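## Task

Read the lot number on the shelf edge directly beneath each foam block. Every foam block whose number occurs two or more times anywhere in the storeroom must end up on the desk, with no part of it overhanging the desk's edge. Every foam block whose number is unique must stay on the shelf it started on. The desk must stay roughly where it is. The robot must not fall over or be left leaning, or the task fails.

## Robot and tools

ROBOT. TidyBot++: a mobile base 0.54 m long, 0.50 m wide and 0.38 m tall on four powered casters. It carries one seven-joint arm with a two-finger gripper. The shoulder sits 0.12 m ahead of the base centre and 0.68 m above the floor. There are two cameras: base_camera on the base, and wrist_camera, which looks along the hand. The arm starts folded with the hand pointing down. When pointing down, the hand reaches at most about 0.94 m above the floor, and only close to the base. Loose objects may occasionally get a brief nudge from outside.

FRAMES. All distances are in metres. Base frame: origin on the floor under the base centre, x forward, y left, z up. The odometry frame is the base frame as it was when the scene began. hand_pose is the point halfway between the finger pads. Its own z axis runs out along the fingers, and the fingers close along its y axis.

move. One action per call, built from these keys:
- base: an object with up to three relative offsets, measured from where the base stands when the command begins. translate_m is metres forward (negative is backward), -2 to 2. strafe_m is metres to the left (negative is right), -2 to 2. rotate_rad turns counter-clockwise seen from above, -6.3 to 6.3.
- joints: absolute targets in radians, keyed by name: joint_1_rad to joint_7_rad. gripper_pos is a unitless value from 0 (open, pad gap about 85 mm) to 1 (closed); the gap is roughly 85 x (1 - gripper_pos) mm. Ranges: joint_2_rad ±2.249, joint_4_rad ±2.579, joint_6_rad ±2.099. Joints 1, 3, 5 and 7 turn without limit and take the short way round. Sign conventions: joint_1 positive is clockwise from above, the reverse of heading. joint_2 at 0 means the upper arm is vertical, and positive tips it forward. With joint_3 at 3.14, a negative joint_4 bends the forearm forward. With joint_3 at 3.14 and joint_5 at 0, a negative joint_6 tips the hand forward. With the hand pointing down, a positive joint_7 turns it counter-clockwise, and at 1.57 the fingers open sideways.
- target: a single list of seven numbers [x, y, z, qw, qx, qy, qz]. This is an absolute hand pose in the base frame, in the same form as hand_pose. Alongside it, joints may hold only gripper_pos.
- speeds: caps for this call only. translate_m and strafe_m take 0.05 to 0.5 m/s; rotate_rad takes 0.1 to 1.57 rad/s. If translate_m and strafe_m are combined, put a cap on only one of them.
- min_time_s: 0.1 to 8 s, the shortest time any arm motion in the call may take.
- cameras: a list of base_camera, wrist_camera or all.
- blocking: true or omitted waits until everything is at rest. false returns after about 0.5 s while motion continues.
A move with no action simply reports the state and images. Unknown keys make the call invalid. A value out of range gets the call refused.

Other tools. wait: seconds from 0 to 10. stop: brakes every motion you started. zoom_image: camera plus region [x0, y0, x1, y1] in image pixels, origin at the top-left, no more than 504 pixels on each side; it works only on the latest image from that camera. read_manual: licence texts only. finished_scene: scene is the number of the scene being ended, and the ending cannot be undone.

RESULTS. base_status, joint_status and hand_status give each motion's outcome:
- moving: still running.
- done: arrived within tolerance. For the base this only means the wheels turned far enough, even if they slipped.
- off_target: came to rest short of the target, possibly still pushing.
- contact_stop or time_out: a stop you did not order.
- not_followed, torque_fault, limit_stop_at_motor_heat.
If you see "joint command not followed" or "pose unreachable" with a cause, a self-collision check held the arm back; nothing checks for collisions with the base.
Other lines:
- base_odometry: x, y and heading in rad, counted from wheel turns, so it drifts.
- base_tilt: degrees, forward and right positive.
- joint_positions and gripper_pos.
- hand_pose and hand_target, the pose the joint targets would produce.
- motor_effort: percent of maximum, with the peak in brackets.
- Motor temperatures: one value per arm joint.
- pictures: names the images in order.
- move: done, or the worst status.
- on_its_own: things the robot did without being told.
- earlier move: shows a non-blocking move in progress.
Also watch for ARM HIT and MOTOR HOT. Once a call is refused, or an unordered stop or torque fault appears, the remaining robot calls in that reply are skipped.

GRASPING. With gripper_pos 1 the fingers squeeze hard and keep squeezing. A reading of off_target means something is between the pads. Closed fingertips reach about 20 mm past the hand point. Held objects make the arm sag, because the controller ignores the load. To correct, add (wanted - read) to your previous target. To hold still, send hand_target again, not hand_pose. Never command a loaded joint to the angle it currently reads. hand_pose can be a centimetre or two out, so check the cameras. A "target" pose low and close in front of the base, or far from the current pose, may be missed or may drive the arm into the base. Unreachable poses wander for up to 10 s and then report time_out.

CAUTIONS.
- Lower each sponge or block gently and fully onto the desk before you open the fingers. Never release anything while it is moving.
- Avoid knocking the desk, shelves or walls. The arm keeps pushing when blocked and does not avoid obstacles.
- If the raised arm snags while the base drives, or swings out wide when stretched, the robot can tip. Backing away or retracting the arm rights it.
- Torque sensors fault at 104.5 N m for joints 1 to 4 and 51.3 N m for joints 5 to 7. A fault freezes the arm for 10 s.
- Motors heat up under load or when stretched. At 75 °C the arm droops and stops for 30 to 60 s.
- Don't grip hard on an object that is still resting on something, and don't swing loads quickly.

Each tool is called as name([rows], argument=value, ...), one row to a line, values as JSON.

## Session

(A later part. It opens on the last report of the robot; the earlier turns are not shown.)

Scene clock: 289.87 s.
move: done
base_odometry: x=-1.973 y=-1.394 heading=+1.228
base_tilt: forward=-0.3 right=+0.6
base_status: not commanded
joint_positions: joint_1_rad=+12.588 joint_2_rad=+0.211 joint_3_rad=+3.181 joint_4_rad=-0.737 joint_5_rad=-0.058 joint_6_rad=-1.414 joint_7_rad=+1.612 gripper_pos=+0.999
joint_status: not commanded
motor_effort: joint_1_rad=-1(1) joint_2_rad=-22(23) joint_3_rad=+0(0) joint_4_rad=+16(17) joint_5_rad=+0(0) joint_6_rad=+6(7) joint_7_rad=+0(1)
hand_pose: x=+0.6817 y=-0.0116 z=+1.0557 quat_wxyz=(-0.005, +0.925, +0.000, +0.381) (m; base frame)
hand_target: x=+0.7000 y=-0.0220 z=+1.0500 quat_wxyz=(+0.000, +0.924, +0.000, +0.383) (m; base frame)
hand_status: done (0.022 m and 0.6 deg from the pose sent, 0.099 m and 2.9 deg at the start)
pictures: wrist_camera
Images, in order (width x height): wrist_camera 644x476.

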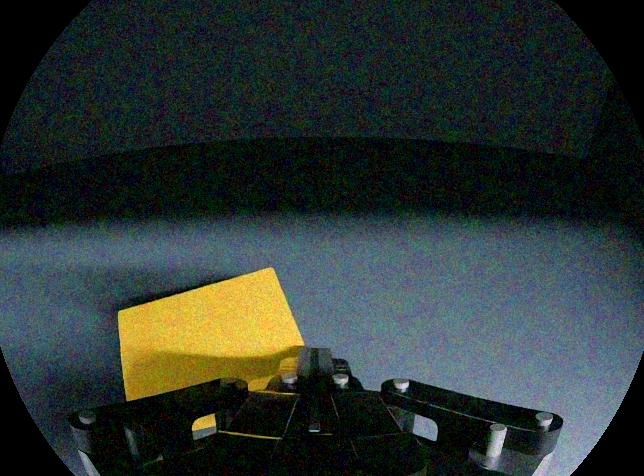

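move(target=[0.64, 0.005, 1.06, 0, 0.924, 0, 0.383], min_time_s=1.5, cameras=["wrist_camera"])

move(target=[0.72, 0.002, 1.045, 0, 0.924, 0, 0.383], min_time_s=2, cameras=["wrist_camera"])

move(target=[0.55, 0.0, 1.1, 0, 0.924, 0, 0.383], min_time_s=1.5, cameras=["wrist_camera"])

Scene clock: 291.97 s.
move: done
base_odometry: x=-1.973 y=-1.394 heading=+1.228
base_tilt: forward=-0.3 right=+0.6
base_status: not commanded
joint_positions: joint_1_rad=+12.548 joint_2_rad=+0.116 joint_3_rad=+3.181 joint_4_rad=-0.824 joint_5_rad=-0.058 joint_6_rad=-1.414 joint_7_rad=+1.605 gripper_pos=+0.999
joint_status: not commanded
motor_effort: joint_1_rad=-1(1) joint_2_rad=-19(22) joint_3_rad=+0(0) joint_4_rad=+15(16) joint_5_rad=+0(0) joint_6_rad=+6(7) joint_7_rad=+0(1)
hand_pose: x=+0.6429 y=+0.0100 z=+1.0659 quat_wxyz=(-0.015, +0.923, +0.014, +0.384) (m; base frame)
hand_target: x=+0.6400 y=+0.0050 z=+1.0600 quat_wxyz=(+0.000, +0.924, +0.000, +0.383) (m; base frame)
hand_status: done (0.008 m and 2.4 deg from the pose sent, 0.045 m and 0.6 deg at the start)
pictures: wrist_camera
Images, in order (width x height): wrist_camera 644x476.

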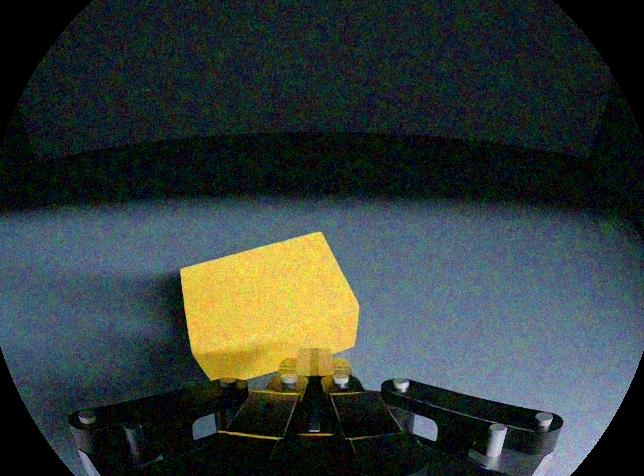

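Scene clock: 294.27 s.
move: done
base_odometry: x=-1.973 y=-1.394 heading=+1.228
base_tilt: forward=-0.3 right=+0.6
base_status: not commanded
joint_positions: joint_1_rad=+12.548 joint_2_rad=+0.254 joint_3_rad=+3.181 joint_4_rad=-0.684 joint_5_rad=-0.058 joint_6_rad=-1.414 joint_7_rad=+1.605 gripper_pos=+0.999
joint_status: not commanded
motor_effort: joint_1_rad=-1(1) joint_2_rad=-22(23) joint_3_rad=+0(0) joint_4_rad=+15(16) joint_5_rad=+0(0) joint_6_rad=+7(8) joint_7_rad=+0(0)
hand_pose: x=+0.6997 y=+0.0113 z=+1.0561 quat_wxyz=(-0.013, +0.923, +0.015, +0.385) (m; base frame)
hand_target: x=+0.7200 y=+0.0020 z=+1.0450 quat_wxyz=(+0.000, +0.924, +0.000, +0.383) (m; base frame)
hand_status: done (0.025 m and 2.3 deg from the pose sent, 0.080 m and 2.4 deg at the start)
pictures: wrist_camera
Images, in order (width x height): wrist_camera 644x476.

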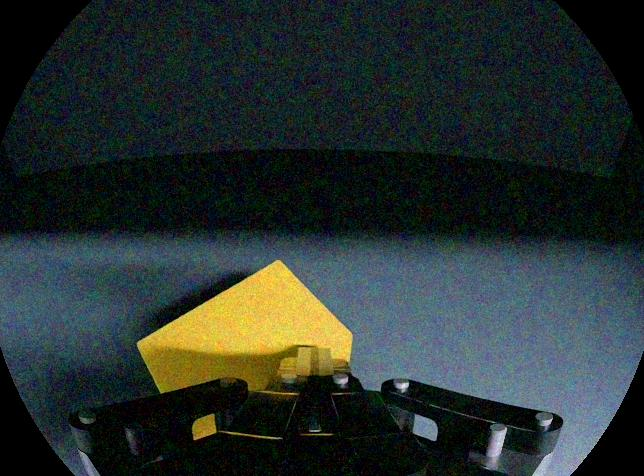

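Scene clock: 296.33 s.
move: done
base_odometry: x=-1.973 y=-1.394 heading=+1.228
base_tilt: forward=-0.3 right=+0.6
base_status: not commanded
joint_positions: joint_1_rad=+12.548 joint_2_rad=-0.032 joint_3_rad=+3.181 joint_4_rad=-0.808 joint_5_rad=-0.058 joint_6_rad=-1.495 joint_7_rad=+1.605 gripper_pos=+0.999
joint_status: not commanded
motor_effort: joint_1_rad=+0(1) joint_2_rad=-12(24) joint_3_rad=+0(0) joint_4_rad=+14(16) joint_5_rad=+0(0) joint_6_rad=+8(8) joint_7_rad=+0(1)
hand_pose: x=+0.5639 y=+0.0094 z=+1.1267 quat_wxyz=(-0.016, +0.906, +0.016, +0.422) (m; base frame)
hand_target: x=+0.5500 y=+0.0000 z=+1.1000 quat_wxyz=(+0.000, +0.924, +0.000, +0.383) (m; base frame)
hand_status: done (0.032 m and 5.6 deg from the pose sent, 0.156 m and 2.3 deg at the start)
pictures: wrist_camera
Images, in order (width x height): wrist_camera 644x476.

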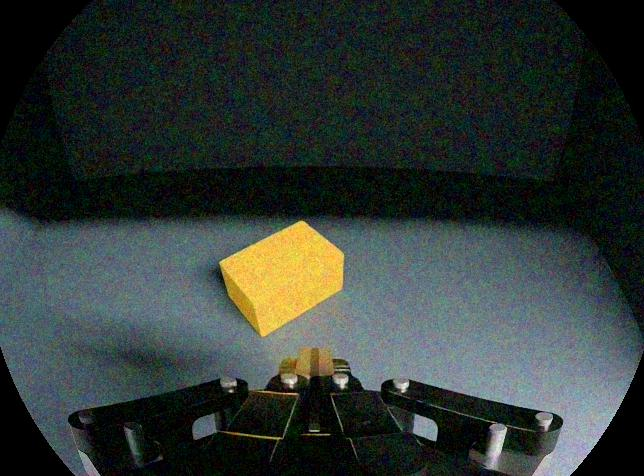

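move(target=[0.46, 0.08, 1.11, 0.189, 0.811, -0.404, 0.379], min_time_s=2.5)

move(base={"translate_m":0.11}, speeds={"translate_m":0.15}, joints={"gripper_pos":0}, cameras=["all"])

Scene clock: 299.90 s.
move: off_target
base_odometry: x=-1.973 y=-1.394 heading=+1.228
base_tilt: forward=-0.3 right=+0.6
base_status: not commanded
joint_positions: joint_1_rad=+11.495 joint_2_rad=+0.236 joint_3_rad=+3.447 joint_4_rad=-0.549 joint_5_rad=+0.956 joint_6_rad=-2.039 joint_7_rad=+0.624 gripper_pos=+0.999
joint_status: not commanded
motor_effort: joint_1_rad=+0(1) joint_2_rad=-16(18) joint_3_rad=+2(2) joint_4_rad=+10(15) joint_5_rad=+6(6) joint_6_rad=+5(7) joint_7_rad=+0(1)
hand_pose: x=+0.4941 y=+0.0939 z=+1.1182 quat_wxyz=(+0.144, +0.836, -0.340, +0.406) (m; base frame)
hand_target: x=+0.4831 y=+0.0867 z=+1.1220 quat_wxyz=(+0.169, +0.808, -0.385, +0.412) (m; base frame)
hand_status: off_target (0.038 m and 9.8 deg from the pose sent, 0.127 m and 55.4 deg at the start; a joint's target at an end of its range on 76 of 76 steps)
pictures: none

Scene clock: 301.30 s.
move: done
base_odometry: x=-1.936 y=-1.290 heading=+1.229
base_tilt: forward=-0.3 right=+0.6
base_status: done
joint_positions: joint_1_rad=+11.491 joint_2_rad=+0.241 joint_3_rad=+3.450 joint_4_rad=-0.546 joint_5_rad=+0.958 joint_6_rad=-2.043 joint_7_rad=+0.622 gripper_pos=+0.000
joint_status: all done
motor_effort: joint_1_rad=+0(2) joint_2_rad=-17(19) joint_3_rad=+1(2) joint_4_rad=+11(11) joint_5_rad=+6(6) joint_6_rad=+4(5) joint_7_rad=+0(1)
hand_pose: x=+0.4936 y=+0.0958 z=+1.1173 quat_wxyz=(+0.147, +0.836, -0.341, +0.405) (m; base frame)
hand_target: x=+0.4831 y=+0.0867 z=+1.1220 quat_wxyz=(+0.169, +0.808, -0.385, +0.412) (m; base frame)
hand_status: not commanded
pictures: base_camera, wrist_camera
Images, in order (width x height): base_camera 644x364, wrist_camera 644x476.

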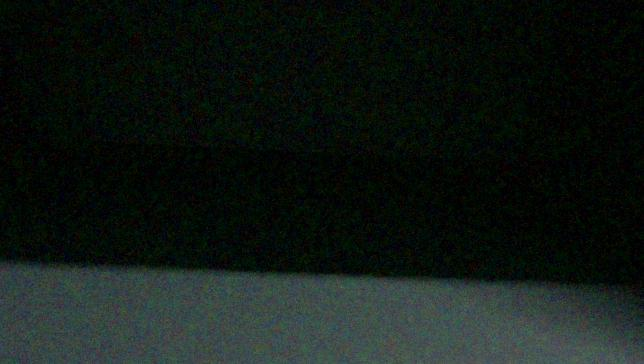

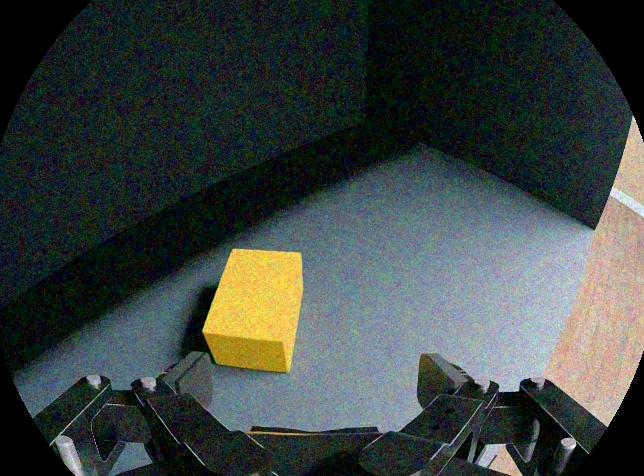

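move(target=[0.59, 0.075, 1.055, 0.189, 0.811, -0.404, 0.379], min_time_s=2, cameras=["wrist_camera"])

move(target=[0.605, 0.06, 1.025, 0.189, 0.811, -0.404, 0.379], min_time_s=1.5, cameras=["wrist_camera"])

Scene clock: 303.90 s.
move: done
base_odometry: x=-1.936 y=-1.290 heading=+1.229
base_tilt: forward=-0.3 right=+0.6
base_status: not commanded
joint_positions: joint_1_rad=+11.703 joint_2_rad=+0.380 joint_3_rad=+3.579 joint_4_rad=-0.546 joint_5_rad=+0.806 joint_6_rad=-1.976 joint_7_rad=+0.611 gripper_pos=+0.000
joint_status: not commanded
motor_effort: joint_1_rad=-1(1) joint_2_rad=-21(23) joint_3_rad=+2(3) joint_4_rad=+12(13) joint_5_rad=+7(7) joint_6_rad=+4(5) joint_7_rad=+0(1)
hand_pose: x=+0.5614 y=+0.0545 z=+1.0692 quat_wxyz=(+0.218, +0.806, -0.406, +0.371) (m; base frame)
hand_target: x=+0.5900 y=+0.0750 z=+1.0550 quat_wxyz=(+0.189, +0.811, -0.404, +0.379) (m; base frame)
hand_status: done (0.038 m and 3.5 deg from the pose sent, 0.117 m and 9.6 deg at the start)
pictures: wrist_camera
Images, in order (width x height): wrist_camera 644x476.

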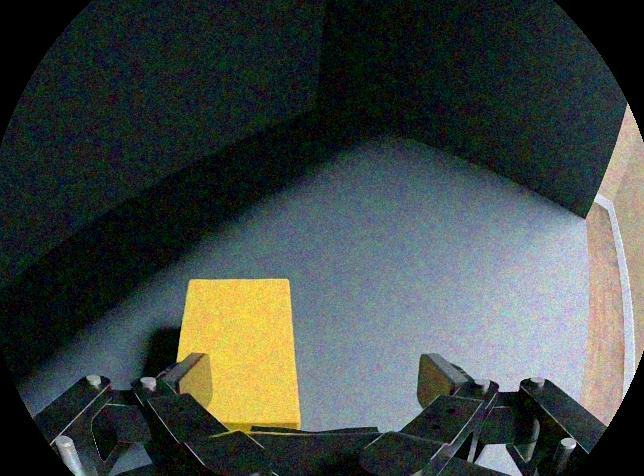

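Scene clock: 305.90 s.
move: done
base_odometry: x=-1.936 y=-1.290 heading=+1.229
base_tilt: forward=-0.3 right=+0.6
base_status: not commanded
joint_positions: joint_1_rad=+11.733 joint_2_rad=+0.349 joint_3_rad=+3.506 joint_4_rad=-0.675 joint_5_rad=+0.805 joint_6_rad=-1.842 joint_7_rad=+0.496 gripper_pos=+0.000
joint_status: not commanded
motor_effort: joint_1_rad=+2(3) joint_2_rad=-19(23) joint_3_rad=+3(3) joint_4_rad=+9(13) joint_5_rad=+5(7) joint_6_rad=+1(4) joint_7_rad=+0(1)
hand_pose: x=+0.5930 y=+0.0590 z=+1.0513 quat_wxyz=(+0.190, +0.805, -0.401, +0.394) (m; base frame)
hand_target: x=+0.6050 y=+0.0600 z=+1.0250 quat_wxyz=(+0.189, +0.811, -0.404, +0.379) (m; base frame)
hand_status: done (0.029 m and 1.9 deg from the pose sent, 0.062 m and 3.5 deg at the start)
pictures: wrist_camera
Images, in order (width x height): wrist_camera 644x476.

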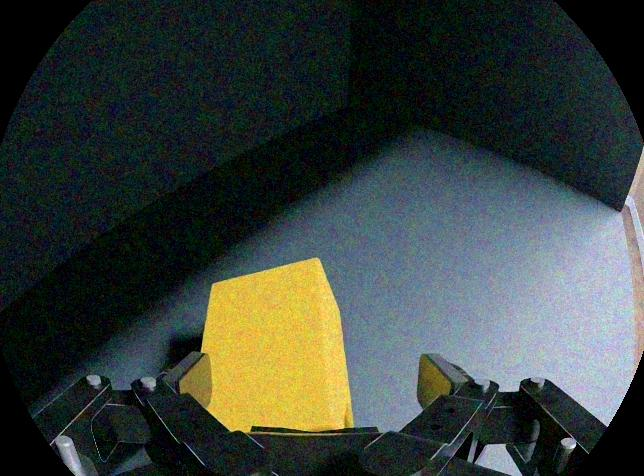

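move(target=[0.585, 0.08, 1.075, 0.189, 0.811, -0.404, 0.379], min_time_s=1.5)

move(target=[0.617, 0.098, 1.055, 0.189, 0.811, -0.404, 0.379], min_time_s=1.5, cameras=["wrist_camera"])

Scene clock: 307.93 s.
move: done
base_odometry: x=-1.936 y=-1.290 heading=+1.229
base_tilt: forward=-0.3 right=+0.6
base_status: not commanded
joint_positions: joint_1_rad=+11.744 joint_2_rad=+0.446 joint_3_rad=+3.673 joint_4_rad=-0.342 joint_5_rad=+0.733 joint_6_rad=-1.958 joint_7_rad=+0.644 gripper_pos=+0.000
joint_status: not commanded
motor_effort: joint_1_rad=+0(2) joint_2_rad=-23(24) joint_3_rad=+3(3) joint_4_rad=+11(14) joint_5_rad=+6(7) joint_6_rad=+5(6) joint_7_rad=+0(1)
hand_pose: x=+0.5836 y=+0.0559 z=+1.1034 quat_wxyz=(+0.180, +0.781, -0.428, +0.417) (m; base frame)
hand_target: x=+0.5850 y=+0.0800 z=+1.0750 quat_wxyz=(+0.189, +0.811, -0.404, +0.379) (m; base frame)
hand_status: done (0.037 m and 6.2 deg from the pose sent, 0.033 m and 1.9 deg at the start)
pictures: none

Scene clock: 309.73 s.
move: done
base_odometry: x=-1.936 y=-1.290 heading=+1.229
base_tilt: forward=-0.3 right=+0.6
base_status: not commanded
joint_positions: joint_1_rad=+11.795 joint_2_rad=+0.555 joint_3_rad=+3.703 joint_4_rad=-0.204 joint_5_rad=+0.644 joint_6_rad=-1.983 joint_7_rad=+0.657 gripper_pos=+0.000
joint_status: not commanded
motor_effort: joint_1_rad=-1(1) joint_2_rad=-27(27) joint_3_rad=+3(3) joint_4_rad=+11(11) joint_5_rad=+6(6) joint_6_rad=+6(6) joint_7_rad=+0(1)
hand_pose: x=+0.6135 y=+0.0831 z=+1.0853 quat_wxyz=(+0.176, +0.785, -0.423, +0.418) (m; base frame)
hand_target: x=+0.6170 y=+0.0980 z=+1.0550 quat_wxyz=(+0.189, +0.811, -0.404, +0.379) (m; base frame)
hand_status: done (0.034 m and 6.0 deg from the pose sent, 0.072 m and 6.2 deg at the start)
pictures: wrist_camera
Images, in order (width x height): wrist_camera 644x476.

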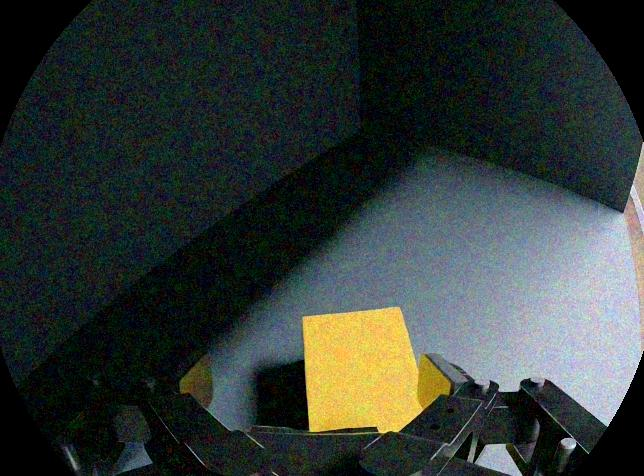

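move(target=[0.607, 0.074, 1.035, 0.189, 0.811, -0.404, 0.379], min_time_s=1.5, cameras=["wrist_camera"])

Scene clock: 311.90 s.
move: done
base_odometry: x=-1.936 y=-1.290 heading=+1.229
base_tilt: forward=-0.3 right=+0.6
base_status: not commanded
joint_positions: joint_1_rad=+11.757 joint_2_rad=+0.418 joint_3_rad=+3.583 joint_4_rad=-0.579 joint_5_rad=+0.668 joint_6_rad=-1.912 joint_7_rad=+0.556 gripper_pos=+0.000
joint_status: not commanded
motor_effort: joint_1_rad=+0(2) joint_2_rad=-23(28) joint_3_rad=+3(3) joint_4_rad=+13(14) joint_5_rad=+6(7) joint_6_rad=+3(6) joint_7_rad=+0(1)
hand_pose: x=+0.5950 y=+0.0705 z=+1.0282 quat_wxyz=(+0.192, +0.823, -0.406, +0.348) (m; base frame)
hand_target: x=+0.6070 y=+0.0740 z=+1.0350 quat_wxyz=(+0.189, +0.811, -0.404, +0.379) (m; base frame)
hand_status: done (0.014 m and 3.9 deg from the pose sent, 0.052 m and 6.0 deg at the start)
pictures: wrist_camera
Images, in order (width x height): wrist_camera 644x476.

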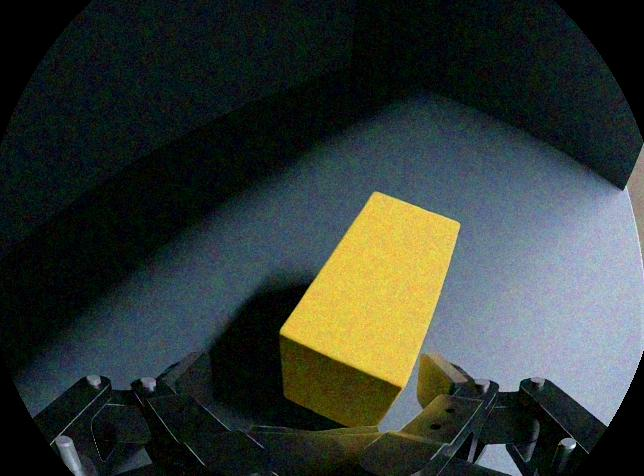

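move(target=[0.53, 0.115, 1.1, 0.189, 0.811, -0.404, 0.379], min_time_s=1.5, cameras=["wrist_camera"])

Scene clock: 322.57 s.
move: time_out
base_odometry: x=-1.936 y=-1.290 heading=+1.229
base_tilt: forward=-0.3 right=+0.6
base_status: not commanded
joint_positions: joint_1_rad=+11.737 joint_2_rad=+0.535 joint_3_rad=+3.796 joint_4_rad=-0.005 joint_5_rad=+0.695 joint_6_rad=-2.022 joint_7_rad=+0.719 gripper_pos=+0.000
joint_status: not commanded
motor_effort: joint_1_rad=-1(3) joint_2_rad=-24(31) joint_3_rad=+2(3) joint_4_rad=+7(14) joint_5_rad=+5(7) joint_6_rad=+7(8) joint_7_rad=+0(1)
hand_pose: x=+0.5690 y=+0.0834 z=+1.1604 quat_wxyz=(+0.141, +0.744, -0.432, +0.491) (m; base frame)
hand_target: x=+0.5642 y=+0.0811 z=+1.1568 quat_wxyz=(+0.146, +0.742, -0.440, +0.484) (m; base frame)
hand_status: time_out (0.079 m and 16.3 deg from the pose sent, 0.107 m and 3.9 deg at the start; a joint's target at an end of its range on 276 of 300 steps)
pictures: wrist_camera
Images, in order (width x height): wrist_camera 644x476.

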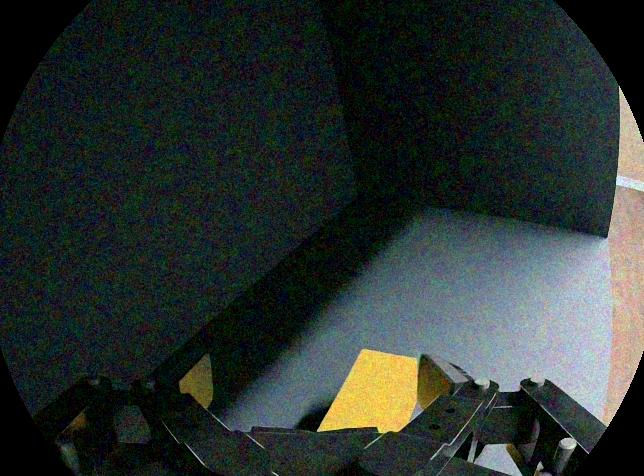

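move(base={"translate_m":-0.11}, joints={"joint_1_rad":0,"joint_2_rad":-0.05,"joint_3_rad":3.14,"joint_4_rad":-0.8,"joint_5_rad":0,"joint_6_rad":-1.55,"joint_7_rad":1.57}, min_time_s=2, cameras=["wrist_camera"])

Scene clock: 325.40 s.
move: done
base_odometry: x=-1.973 y=-1.394 heading=+1.229
base_tilt: forward=-0.4 right=+0.6
base_status: done
joint_positions: joint_1_rad=+12.547 joint_2_rad=-0.041 joint_3_rad=+3.156 joint_4_rad=-0.763 joint_5_rad=+0.071 joint_6_rad=-1.614 joint_7_rad=+1.525 gripper_pos=+0.000
joint_status: all done
motor_effort: joint_1_rad=-1(3) joint_2_rad=-11(28) joint_3_rad=+0(3) joint_4_rad=+13(14) joint_5_rad=+1(6) joint_6_rad=+6(8) joint_7_rad=+0(1)
hand_pose: x=+0.5339 y=-0.0192 z=+1.1228 quat_wxyz=(+0.022, +0.919, -0.034, +0.392) (m; base frame)
hand_target: x=+0.5444 y=+0.0021 z=+1.1246 quat_wxyz=(+0.000, +0.913, +0.000, +0.408) (m; base frame)
hand_status: not commanded
pictures: wrist_camera
Images, in order (width x height): wrist_camera 644x476.

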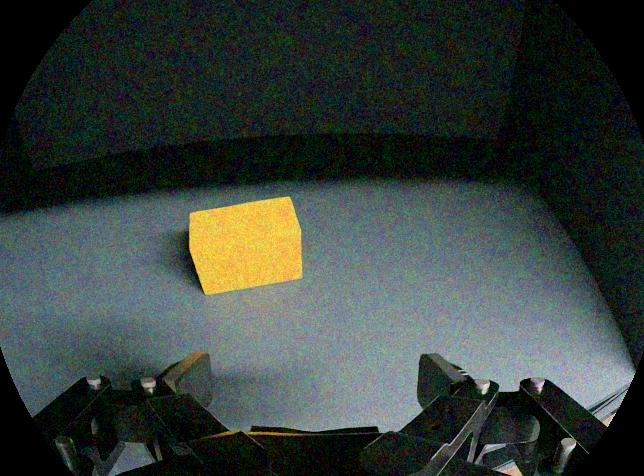

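move(target=[0.63, -0.015, 1.05, 0, 0.924, 0, 0.383], joints={"gripper_pos":1}, min_time_s=1.5)

move(target=[0.715, -0.015, 1.045, 0, 0.924, 0, 0.383], min_time_s=2)

move(target=[0.64, 0.005, 1.06, 0, 0.924, 0, 0.383], min_time_s=1.5, cameras=["wrist_camera"])

Scene clock: 327.77 s.
move: done
base_odometry: x=-1.973 y=-1.394 heading=+1.229
base_tilt: forward=-0.3 right=+0.6
base_status: not commanded
joint_positions: joint_1_rad=+12.557 joint_2_rad=+0.032 joint_3_rad=+3.178 joint_4_rad=-0.910 joint_5_rad=+0.022 joint_6_rad=-1.414 joint_7_rad=+1.580 gripper_pos=+0.999
joint_status: all done
motor_effort: joint_1_rad=-1(1) joint_2_rad=-16(17) joint_3_rad=+0(0) joint_4_rad=+15(16) joint_5_rad=+1(1) joint_6_rad=+7(8) joint_7_rad=+0(1)
hand_pose: x=+0.6071 y=-0.0184 z=+1.0669 quat_wxyz=(+0.018, +0.924, -0.011, +0.382) (m; base frame)
hand_target: x=+0.6300 y=-0.0150 z=+1.0500 quat_wxyz=(+0.000, +0.924, +0.000, +0.383) (m; base frame)
hand_status: done (0.029 m and 2.4 deg from the pose sent, 0.121 m and 4.8 deg at the start)
pictures: none

Scene clock: 330.07 s.
move: done
base_odometry: x=-1.973 y=-1.394 heading=+1.229
base_tilt: forward=-0.3 right=+0.6
base_status: not commanded
joint_positions: joint_1_rad=+12.569 joint_2_rad=+0.245 joint_3_rad=+3.178 joint_4_rad=-0.708 joint_5_rad=+0.018 joint_6_rad=-1.414 joint_7_rad=+1.580 gripper_pos=+0.999
joint_status: not commanded
motor_effort: joint_1_rad=+0(1) joint_2_rad=-23(24) joint_3_rad=+0(1) joint_4_rad=+15(17) joint_5_rad=+1(1) joint_6_rad=+7(7) joint_7_rad=-1(1)
hand_pose: x=+0.6950 y=-0.0233 z=+1.0495 quat_wxyz=(+0.022, +0.926, -0.014, +0.377) (m; base frame)
hand_target: x=+0.7150 y=-0.0150 z=+1.0450 quat_wxyz=(+0.000, +0.924, +0.000, +0.383) (m; base frame)
hand_status: done (0.022 m and 3.1 deg from the pose sent, 0.110 m and 2.4 deg at the start)
pictures: none

Scene clock: 331.90 s.
move: done
base_odometry: x=-1.973 y=-1.394 heading=+1.229
base_tilt: forward=-0.3 right=+0.6
base_status: not commanded
joint_positions: joint_1_rad=+12.548 joint_2_rad=+0.116 joint_3_rad=+3.178 joint_4_rad=-0.824 joint_5_rad=+0.018 joint_6_rad=-1.414 joint_7_rad=+1.580 gripper_pos=+0.999
joint_status: not commanded
motor_effort: joint_1_rad=-1(1) joint_2_rad=-18(24) joint_3_rad=+0(0) joint_4_rad=+16(16) joint_5_rad=+1(1) joint_6_rad=+7(7) joint_7_rad=-1(1)
hand_pose: x=+0.6423 y=-0.0122 z=+1.0659 quat_wxyz=(+0.016, +0.923, -0.006, +0.384) (m; base frame)
hand_target: x=+0.6400 y=+0.0050 z=+1.0600 quat_wxyz=(+0.000, +0.924, +0.000, +0.383) (m; base frame)
hand_status: done (0.018 m and 2.0 deg from the pose sent, 0.063 m and 3.1 deg at the start)
pictures: wrist_camera
Images, in order (width x height): wrist_camera 644x476.

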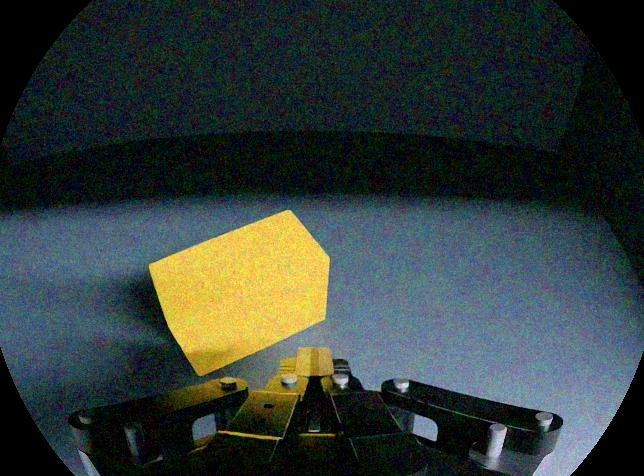

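move(target=[0.755, 0.008, 1.04, 0, 0.924, 0, 0.383], min_time_s=2)

move(target=[0.55, 0.0, 1.1, 0, 0.924, 0, 0.383], min_time_s=1.5, cameras=["wrist_camera"])

Scene clock: 334.37 s.
move: done
base_odometry: x=-1.973 y=-1.394 heading=+1.229
base_tilt: forward=-0.3 right=+0.6
base_status: not commanded
joint_positions: joint_1_rad=+12.548 joint_2_rad=+0.367 joint_3_rad=+3.178 joint_4_rad=-0.534 joint_5_rad=+0.018 joint_6_rad=-1.414 joint_7_rad=+1.580 gripper_pos=+0.999
joint_status: not commanded
motor_effort: joint_1_rad=-1(1) joint_2_rad=-26(27) joint_3_rad=+0(0) joint_4_rad=+15(16) joint_5_rad=+1(1) joint_6_rad=+7(8) joint_7_rad=+0(1)
hand_pose: x=+0.7458 y=-0.0093 z=+1.0590 quat_wxyz=(+0.020, +0.916, -0.003, +0.402) (m; base frame)
hand_target: x=+0.7550 y=+0.0080 z=+1.0400 quat_wxyz=(+0.000, +0.924, +0.000, +0.383) (m; base frame)
hand_status: done (0.027 m and 3.3 deg from the pose sent, 0.117 m and 2.0 deg at the start)
pictures: none

Scene clock: 336.43 s.
move: done
base_odometry: x=-1.973 y=-1.394 heading=+1.229
base_tilt: forward=-0.3 right=+0.6
base_status: not commanded
joint_positions: joint_1_rad=+12.548 joint_2_rad=-0.034 joint_3_rad=+3.178 joint_4_rad=-0.807 joint_5_rad=+0.018 joint_6_rad=-1.495 joint_7_rad=+1.580 gripper_pos=+0.999
joint_status: not commanded
motor_effort: joint_1_rad=-1(1) joint_2_rad=-13(28) joint_3_rad=+0(0) joint_4_rad=+14(17) joint_5_rad=+1(1) joint_6_rad=+7(8) joint_7_rad=+0(1)
hand_pose: x=+0.5630 y=-0.0131 z=+1.1278 quat_wxyz=(+0.014, +0.906, -0.008, +0.423) (m; base frame)
hand_target: x=+0.5500 y=+0.0000 z=+1.1000 quat_wxyz=(+0.000, +0.924, +0.000, +0.383) (m; base frame)
hand_status: done (0.033 m and 5.4 deg from the pose sent, 0.200 m and 3.3 deg at the start)
pictures: wrist_camera
Images, in order (width x height): wrist_camera 644x476.

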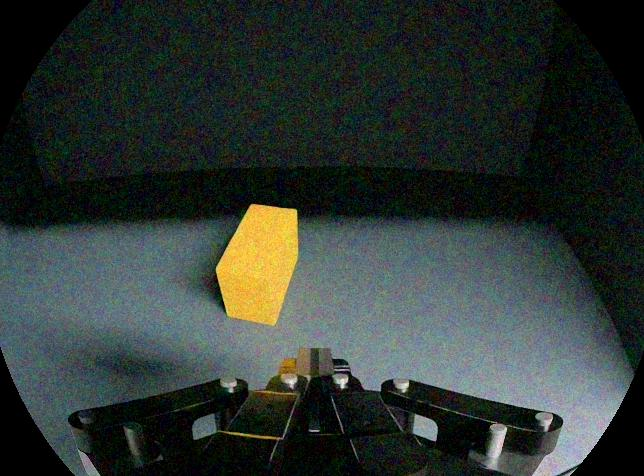

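move(target=[0.665, 0.06, 1.085, 0.044, 0.901, -0.095, 0.421], joints={"gripper_pos":0}, min_time_s=1.5, cameras=["wrist_camera"])

Scene clock: 338.83 s.
move: done
base_odometry: x=-1.973 y=-1.394 heading=+1.229
base_tilt: forward=-0.3 right=+0.6
base_status: not commanded
joint_positions: joint_1_rad=+12.207 joint_2_rad=+0.161 joint_3_rad=+3.192 joint_4_rad=-0.758 joint_5_rad=+0.313 joint_6_rad=-1.486 joint_7_rad=+1.196 gripper_pos=+0.000
joint_status: all done
motor_effort: joint_1_rad=+0(1) joint_2_rad=-20(22) joint_3_rad=+1(1) joint_4_rad=+15(16) joint_5_rad=+3(3) joint_6_rad=+6(8) joint_7_rad=+0(1)
hand_pose: x=+0.6399 y=+0.0712 z=+1.0697 quat_wxyz=(+0.025, +0.919, -0.072, +0.386) (m; base frame)
hand_target: x=+0.6650 y=+0.0600 z=+1.0850 quat_wxyz=(+0.044, +0.901, -0.095, +0.421) (m; base frame)
hand_status: done (0.031 m and 5.6 deg from the pose sent, 0.133 m and 10.6 deg at the start)
pictures: wrist_camera
Images, in order (width x height): wrist_camera 644x476.

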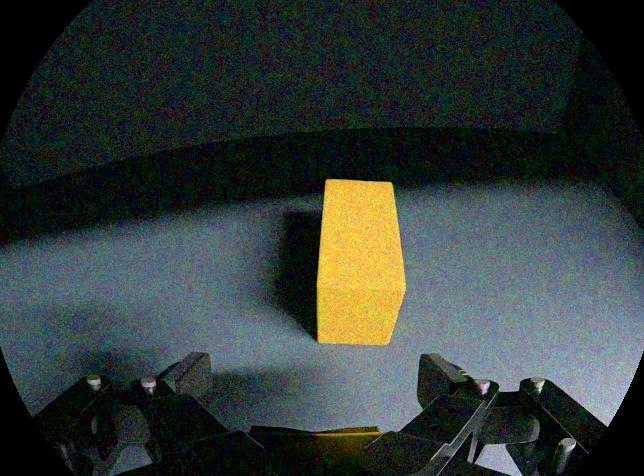

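move(target=[0.705, 0.018, 1.06, 0.044, 0.901, -0.095, 0.421], min_time_s=1.5, cameras=["wrist_camera"])

Scene clock: 340.73 s.
move: done
base_odometry: x=-1.973 y=-1.394 heading=+1.229
base_tilt: forward=-0.3 right=+0.6
base_status: not commanded
joint_positions: joint_1_rad=+12.303 joint_2_rad=+0.181 joint_3_rad=+3.225 joint_4_rad=-0.759 joint_5_rad=+0.314 joint_6_rad=-1.370 joint_7_rad=+1.204 gripper_pos=+0.000
joint_status: not commanded
motor_effort: joint_1_rad=-1(1) joint_2_rad=-20(21) joint_3_rad=+1(1) joint_4_rad=+16(16) joint_5_rad=+3(3) joint_6_rad=+7(7) joint_7_rad=+0(1)
hand_pose: x=+0.6773 y=+0.0144 z=+1.0851 quat_wxyz=(+0.045, +0.895, -0.114, +0.428) (m; base frame)
hand_target: x=+0.7050 y=+0.0180 z=+1.0600 quat_wxyz=(+0.044, +0.901, -0.095, +0.421) (m; base frame)
hand_status: done (0.038 m and 2.4 deg from the pose sent, 0.085 m and 5.6 deg at the start)
pictures: wrist_camera
Images, in order (width x height): wrist_camera 644x476.

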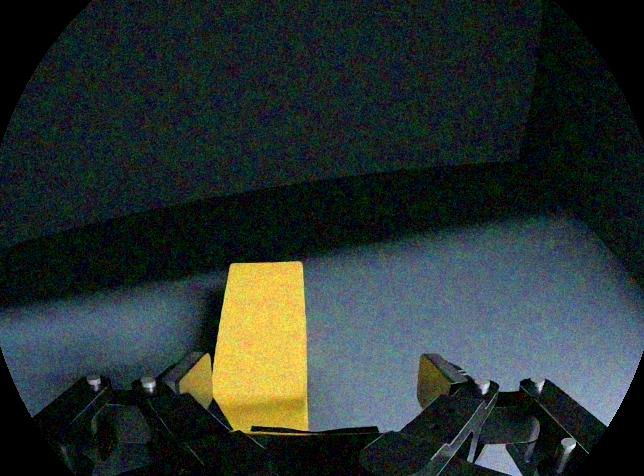

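move(target=[0.712, 0.052, 1.055, 0.044, 0.901, -0.095, 0.421], min_time_s=1.5, cameras=["wrist_camera"])

Scene clock: 342.70 s.
move: done
base_odometry: x=-1.973 y=-1.394 heading=+1.229
base_tilt: forward=-0.3 right=+0.6
base_status: not commanded
joint_positions: joint_1_rad=+12.246 joint_2_rad=+0.214 joint_3_rad=+3.238 joint_4_rad=-0.759 joint_5_rad=+0.314 joint_6_rad=-1.369 joint_7_rad=+1.204 gripper_pos=+0.000
joint_status: not commanded
motor_effort: joint_1_rad=+0(1) joint_2_rad=-21(23) joint_3_rad=+1(1) joint_4_rad=+16(17) joint_5_rad=+3(4) joint_6_rad=+7(7) joint_7_rad=+0(1)
hand_pose: x=+0.6883 y=+0.0436 z=+1.0677 quat_wxyz=(+0.043, +0.904, -0.091, +0.416) (m; base frame)
hand_target: x=+0.7120 y=+0.0520 z=+1.0550 quat_wxyz=(+0.044, +0.901, -0.095, +0.421) (m; base frame)
hand_status: done (0.028 m and 0.8 deg from the pose sent, 0.059 m and 2.4 deg at the start)
pictures: wrist_camera
Images, in order (width x height): wrist_camera 644x476.

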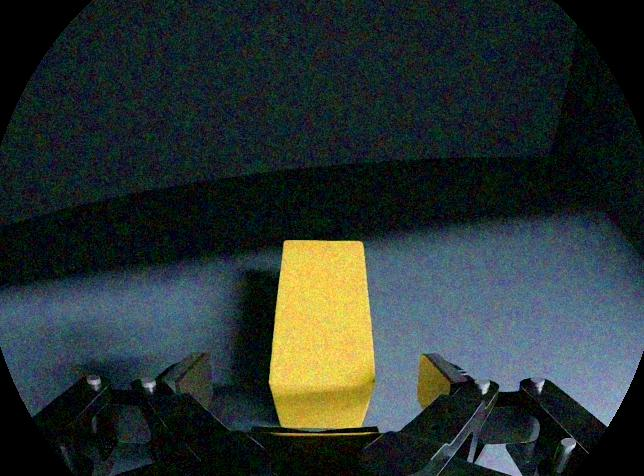

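move(target=[0.735, 0.046, 1.028, 0.044, 0.901, -0.095, 0.421], min_time_s=1.5)

move(target=[0.753, 0.042, 1.002, 0.044, 0.901, -0.095, 0.421], min_time_s=1.5, cameras=["wrist_camera"])

Scene clock: 345.33 s.
move: done
base_odometry: x=-1.973 y=-1.394 heading=+1.229
base_tilt: forward=-0.3 right=+0.6
base_status: not commanded
joint_positions: joint_1_rad=+12.247 joint_2_rad=+0.229 joint_3_rad=+3.246 joint_4_rad=-0.799 joint_5_rad=+0.314 joint_6_rad=-1.289 joint_7_rad=+1.204 gripper_pos=+0.000
joint_status: not commanded
motor_effort: joint_1_rad=+0(1) joint_2_rad=-23(23) joint_3_rad=+1(1) joint_4_rad=+17(17) joint_5_rad=+3(4) joint_6_rad=+7(7) joint_7_rad=+0(1)
hand_pose: x=+0.7093 y=+0.0470 z=+1.0575 quat_wxyz=(+0.044, +0.899, -0.083, +0.427) (m; base frame)
hand_target: x=+0.7350 y=+0.0460 z=+1.0280 quat_wxyz=(+0.044, +0.901, -0.095, +0.421) (m; base frame)
hand_status: done (0.039 m and 1.6 deg from the pose sent, 0.061 m and 0.8 deg at the start)
pictures: none

Scene clock: 347.13 s.
move: done
base_odometry: x=-1.973 y=-1.394 heading=+1.229
base_tilt: forward=-0.3 right=+0.6
base_status: not commanded
joint_positions: joint_1_rad=+12.247 joint_2_rad=+0.242 joint_3_rad=+3.254 joint_4_rad=-0.869 joint_5_rad=+0.314 joint_6_rad=-1.202 joint_7_rad=+1.204 gripper_pos=+0.000
joint_status: not commanded
motor_effort: joint_1_rad=-1(1) joint_2_rad=-24(24) joint_3_rad=+1(1) joint_4_rad=+17(18) joint_5_rad=+3(4) joint_6_rad=+6(7) joint_7_rad=+0(1)
hand_pose: x=+0.7284 y=+0.0493 z=+1.0350 quat_wxyz=(+0.048, +0.899, -0.073, +0.430) (m; base frame)
hand_target: x=+0.7530 y=+0.0420 z=+1.0020 quat_wxyz=(+0.044, +0.901, -0.095, +0.421) (m; base frame)
hand_status: done (0.042 m and 2.8 deg from the pose sent, 0.071 m and 1.6 deg at the start)
pictures: wrist_camera
Images, in order (width x height): wrist_camera 644x476.

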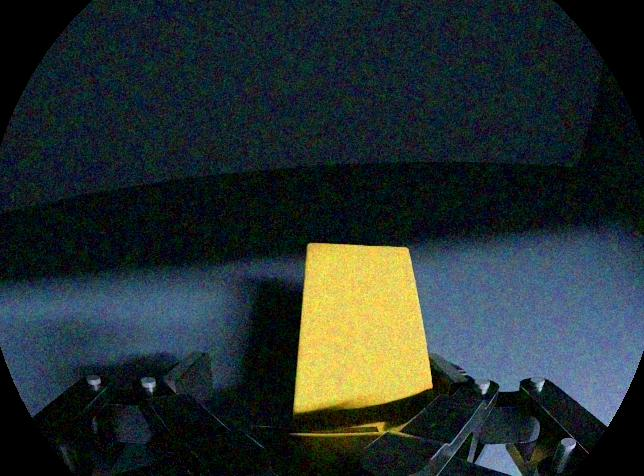

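move(target=[0.748, 0.02, 1.002, 0.044, 0.901, -0.095, 0.421], min_time_s=1, cameras=["wrist_camera"])

move(target=[0.757, 0.018, 0.982, 0.044, 0.901, -0.095, 0.421], min_time_s=1, cameras=["wrist_camera"])

Scene clock: 348.60 s.
move: done
base_odometry: x=-1.973 y=-1.394 heading=+1.229
base_tilt: forward=-0.3 right=+0.6
base_status: not commanded
joint_positions: joint_1_rad=+12.303 joint_2_rad=+0.242 joint_3_rad=+3.254 joint_4_rad=-0.900 joint_5_rad=+0.314 joint_6_rad=-1.175 joint_7_rad=+1.204 gripper_pos=+0.000
joint_status: not commanded
motor_effort: joint_1_rad=+0(1) joint_2_rad=-22(24) joint_3_rad=+1(1) joint_4_rad=+16(17) joint_5_rad=+3(4) joint_6_rad=+6(7) joint_7_rad=+0(1)
hand_pose: x=+0.7339 y=+0.0165 z=+1.0253 quat_wxyz=(+0.060, +0.898, -0.093, +0.427) (m; base frame)
hand_target: x=+0.7480 y=+0.0200 z=+1.0020 quat_wxyz=(+0.044, +0.901, -0.095, +0.421) (m; base frame)
hand_status: done (0.027 m and 2.0 deg from the pose sent, 0.048 m and 2.8 deg at the start)
pictures: wrist_camera
Images, in order (width x height): wrist_camera 644x476.

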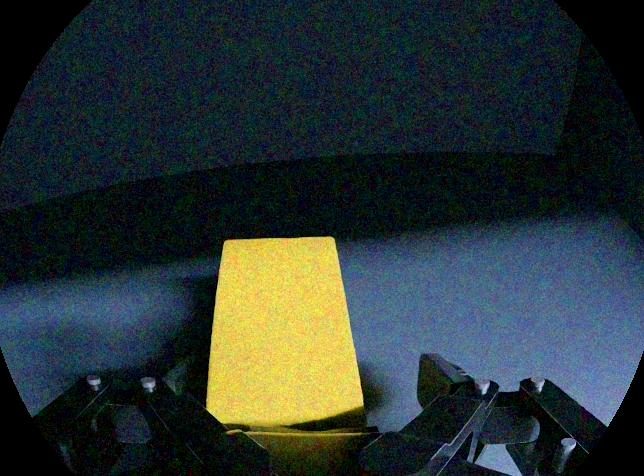

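Scene clock: 349.90 s.
move: off_target
base_odometry: x=-1.973 y=-1.394 heading=+1.229
base_tilt: forward=-0.3 right=+0.6
base_status: not commanded
joint_positions: joint_1_rad=+12.306 joint_2_rad=+0.235 joint_3_rad=+3.254 joint_4_rad=-0.941 joint_5_rad=+0.314 joint_6_rad=-1.096 joint_7_rad=+1.204 gripper_pos=+0.000
joint_status: not commanded
motor_effort: joint_1_rad=-1(1) joint_2_rad=-18(22) joint_3_rad=+1(1) joint_4_rad=+12(16) joint_5_rad=+2(4) joint_6_rad=+5(6) joint_7_rad=+0(0)
hand_pose: x=+0.7450 y=+0.0190 z=+1.0260 quat_wxyz=(+0.056, +0.889, -0.085, +0.446) (m; base frame)
hand_target: x=+0.7570 y=+0.0180 z=+0.9820 quat_wxyz=(+0.044, +0.901, -0.095, +0.421) (m; base frame)
hand_status: off_target (0.046 m and 3.6 deg from the pose sent, 0.049 m and 2.0 deg at the start)
pictures: wrist_camera
Images, in order (width x height): wrist_camera 644x476.

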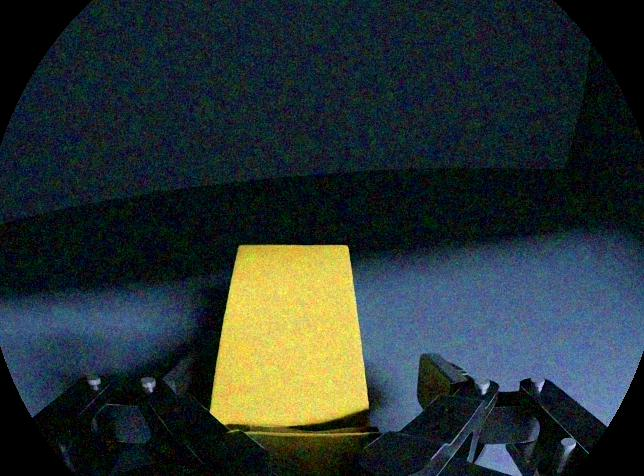

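move(target=[0.757, 0.026, 1.0, 0.044, 0.901, -0.095, 0.421], min_time_s=1, cameras=["wrist_camera"])

move(joints={"gripper_pos":1}, cameras=["wrist_camera"])

Scene clock: 351.37 s.
move: done
base_odometry: x=-1.973 y=-1.394 heading=+1.229
base_tilt: forward=-0.3 right=+0.6
base_status: not commanded
joint_positions: joint_1_rad=+12.306 joint_2_rad=+0.238 joint_3_rad=+3.255 joint_4_rad=-0.935 joint_5_rad=+0.314 joint_6_rad=-1.096 joint_7_rad=+1.204 gripper_pos=+0.000
joint_status: not commanded
motor_effort: joint_1_rad=+0(1) joint_2_rad=-22(22) joint_3_rad=+1(1) joint_4_rad=+16(17) joint_5_rad=+3(3) joint_6_rad=+6(7) joint_7_rad=+0(1)
hand_pose: x=+0.7464 y=+0.0190 z=+1.0271 quat_wxyz=(+0.056, +0.889, -0.085, +0.447) (m; base frame)
hand_target: x=+0.7570 y=+0.0260 z=+1.0000 quat_wxyz=(+0.044, +0.901, -0.095, +0.421) (m; base frame)
hand_status: done (0.030 m and 3.7 deg from the pose sent, 0.029 m and 3.6 deg at the start)
pictures: wrist_camera
Images, in order (width x height): wrist_camera 644x476.

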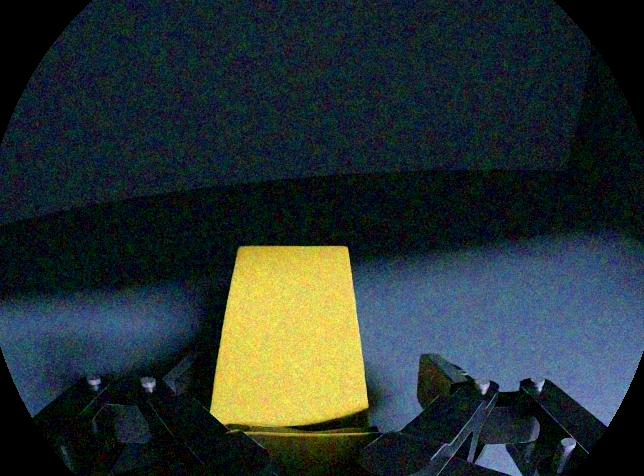

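Scene clock: 352.47 s.
move: off_target
base_odometry: x=-1.973 y=-1.394 heading=+1.229
base_tilt: forward=-0.3 right=+0.6
base_status: not commanded
joint_positions: joint_1_rad=+12.306 joint_2_rad=+0.244 joint_3_rad=+3.257 joint_4_rad=-0.929 joint_5_rad=+0.314 joint_6_rad=-1.096 joint_7_rad=+1.204 gripper_pos=+0.540
joint_status: gripper_pos off_target (ended at +0.540, target +1.000)
motor_effort: joint_1_rad=+0(1) joint_2_rad=-23(25) joint_3_rad=+1(2) joint_4_rad=+17(18) joint_5_rad=+3(4) joint_6_rad=+6(7) joint_7_rad=+0(1)
hand_pose: x=+0.7485 y=+0.0189 z=+1.0273 quat_wxyz=(+0.056, +0.888, -0.086, +0.447) (m; base frame)
hand_target: x=+0.7570 y=+0.0260 z=+1.0000 quat_wxyz=(+0.044, +0.901, -0.095, +0.421) (m; base frame)
hand_status: not commanded
pictures: wrist_camera
Images, in order (width x height): wrist_camera 644x476.

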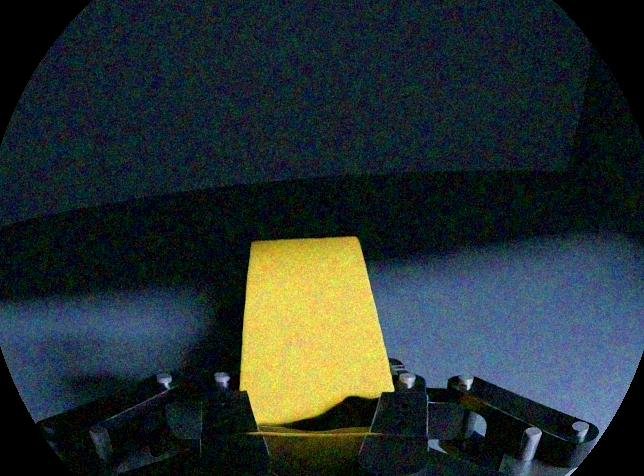

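move(target=[0.74, 0.03, 1.05, 0.044, 0.901, -0.095, 0.421], min_time_s=1.5, cameras=["wrist_camera"])

Scene clock: 354.37 s.
move: done
base_odometry: x=-1.973 y=-1.394 heading=+1.229
base_tilt: forward=-0.3 right=+0.6
base_status: not commanded
joint_positions: joint_1_rad=+12.306 joint_2_rad=+0.268 joint_3_rad=+3.266 joint_4_rad=-0.726 joint_5_rad=+0.313 joint_6_rad=-1.251 joint_7_rad=+1.205 gripper_pos=+0.540
joint_status: not commanded
motor_effort: joint_1_rad=+0(1) joint_2_rad=-23(26) joint_3_rad=+1(1) joint_4_rad=+16(18) joint_5_rad=+3(4) joint_6_rad=+7(8) joint_7_rad=+0(1)
hand_pose: x=+0.7348 y=+0.0095 z=+1.0799 quat_wxyz=(+0.057, +0.880, -0.113, +0.458) (m; base frame)
hand_target: x=+0.7400 y=+0.0300 z=+1.0500 quat_wxyz=(+0.044, +0.901, -0.095, +0.421) (m; base frame)
hand_status: done (0.037 m and 5.5 deg from the pose sent, 0.027 m and 3.8 deg at the start)
pictures: wrist_camera
Images, in order (width x height): wrist_camera 644x476.

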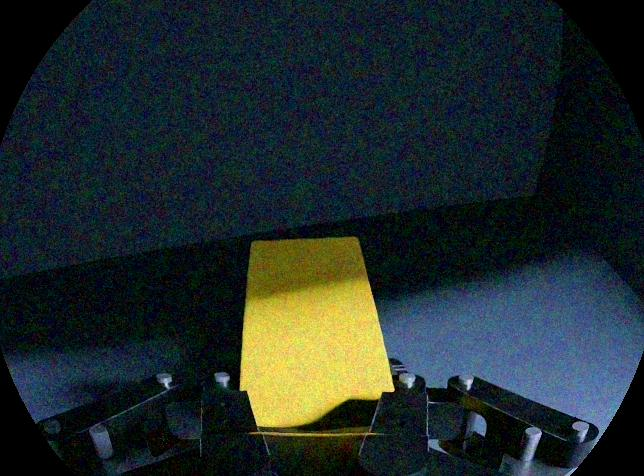

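move(base={"translate_m":-0.14}, speeds={"translate_m":0.2})

move(target=[0.48, 0.0, 1.08, 0, 0.924, 0, 0.383], min_time_s=2, cameras=["all"])

Scene clock: 356.07 s.
move: done
base_odometry: x=-2.020 y=-1.526 heading=+1.230
base_tilt: forward=-0.3 right=+0.6
base_status: done
joint_positions: joint_1_rad=+12.306 joint_2_rad=+0.282 joint_3_rad=+3.267 joint_4_rad=-0.725 joint_5_rad=+0.313 joint_6_rad=-1.255 joint_7_rad=+1.205 gripper_pos=+0.540
joint_status: not commanded
motor_effort: joint_1_rad=-1(1) joint_2_rad=-24(27) joint_3_rad=+1(1) joint_4_rad=+17(18) joint_5_rad=+3(4) joint_6_rad=+8(8) joint_7_rad=+0(1)
hand_pose: x=+0.7392 y=+0.0102 z=+1.0716 quat_wxyz=(+0.059, +0.883, -0.113, +0.451) (m; base frame)
hand_target: x=+0.7400 y=+0.0300 z=+1.0500 quat_wxyz=(+0.044, +0.901, -0.095, +0.421) (m; base frame)
hand_status: not commanded
pictures: none

Scene clock: 358.63 s.
move: done
base_odometry: x=-2.020 y=-1.526 heading=+1.230
base_tilt: forward=-0.3 right=+0.6
base_status: not commanded
joint_positions: joint_1_rad=+12.533 joint_2_rad=-0.222 joint_3_rad=+3.170 joint_4_rad=-1.037 joint_5_rad=+0.074 joint_6_rad=-1.455 joint_7_rad=+1.527 gripper_pos=+0.540
joint_status: not commanded
motor_effort: joint_1_rad=+0(1) joint_2_rad=-7(27) joint_3_rad=+0(1) joint_4_rad=+15(17) joint_5_rad=+1(4) joint_6_rad=+8(8) joint_7_rad=+0(1)
hand_pose: x=+0.4933 y=-0.0222 z=+1.1081 quat_wxyz=(+0.022, +0.906, -0.030, +0.423) (m; base frame)
hand_target: x=+0.4800 y=+0.0000 z=+1.0800 quat_wxyz=(+0.000, +0.924, +0.000, +0.383) (m; base frame)
hand_status: done (0.038 m and 6.6 deg from the pose sent, 0.259 m and 17.2 deg at the start)
pictures: base_camera, wrist_camera
Images, in order (width x height): base_camera 644x364, wrist_camera 644x476.

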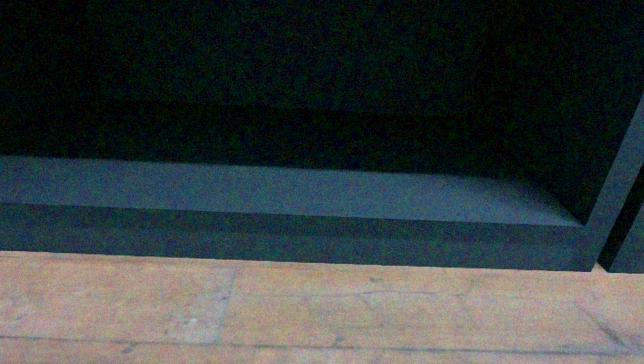

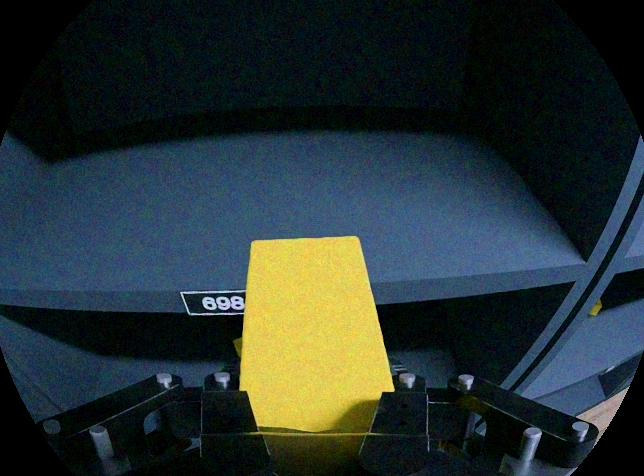

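move(base={"rotate_rad":-1.57}, speeds={"rotate_rad":0.6})

move(target=[0.46, 0.0, 0.88, 0, 0.966, 0, 0.259], min_time_s=1.5, cameras=["all"])

Scene clock: 362.17 s.
move: done
base_odometry: x=-2.020 y=-1.526 heading=-0.339
base_tilt: forward=-0.3 right=+0.6
base_status: done
joint_positions: joint_1_rad=+12.538 joint_2_rad=-0.222 joint_3_rad=+3.164 joint_4_rad=-1.038 joint_5_rad=+0.067 joint_6_rad=-1.455 joint_7_rad=+1.528 gripper_pos=+0.540
joint_status: not commanded
motor_effort: joint_1_rad=-1(1) joint_2_rad=-8(9) joint_3_rad=+0(2) joint_4_rad=+14(16) joint_5_rad=+1(2) joint_6_rad=+8(8) joint_7_rad=+0(1)
hand_pose: x=+0.4933 y=-0.0191 z=+1.1078 quat_wxyz=(+0.019, +0.906, -0.028, +0.422) (m; base frame)
hand_target: x=+0.4800 y=+0.0000 z=+1.0800 quat_wxyz=(+0.000, +0.924, +0.000, +0.383) (m; base frame)
hand_status: not commanded
pictures: none

Scene clock: 363.97 s.
move: done
base_odometry: x=-2.020 y=-1.526 heading=-0.339
base_tilt: forward=-0.3 right=+0.6
base_status: not commanded
joint_positions: joint_1_rad=+12.538 joint_2_rad=-0.275 joint_3_rad=+3.164 joint_4_rad=-1.619 joint_5_rad=+0.067 joint_6_rad=-1.316 joint_7_rad=+1.528 gripper_pos=+0.540
joint_status: not commanded
motor_effort: joint_1_rad=-1(1) joint_2_rad=-8(9) joint_3_rad=+0(0) joint_4_rad=+17(18) joint_5_rad=+1(1) joint_6_rad=+4(7) joint_7_rad=+0(1)
hand_pose: x=+0.4555 y=-0.0178 z=+0.8823 quat_wxyz=(+0.025, +0.971, -0.018, +0.239) (m; base frame)
hand_target: x=+0.4600 y=+0.0000 z=+0.8800 quat_wxyz=(+0.000, +0.966, +0.000, +0.259) (m; base frame)
hand_status: done (0.019 m and 4.2 deg from the pose sent, 0.231 m and 20.4 deg at the start)
pictures: base_camera, wrist_camera
Images, in order (width x height): base_camera 644x364, wrist_camera 644x476.

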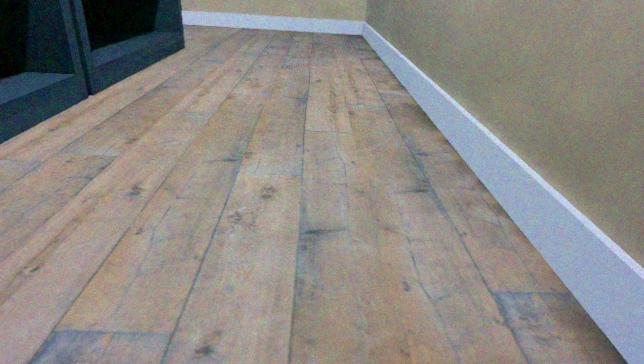

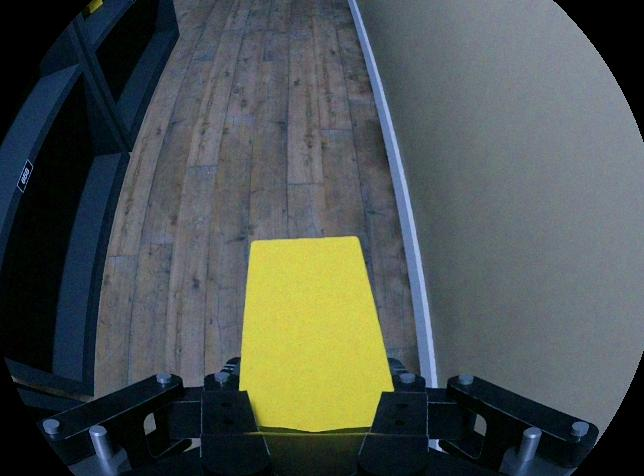

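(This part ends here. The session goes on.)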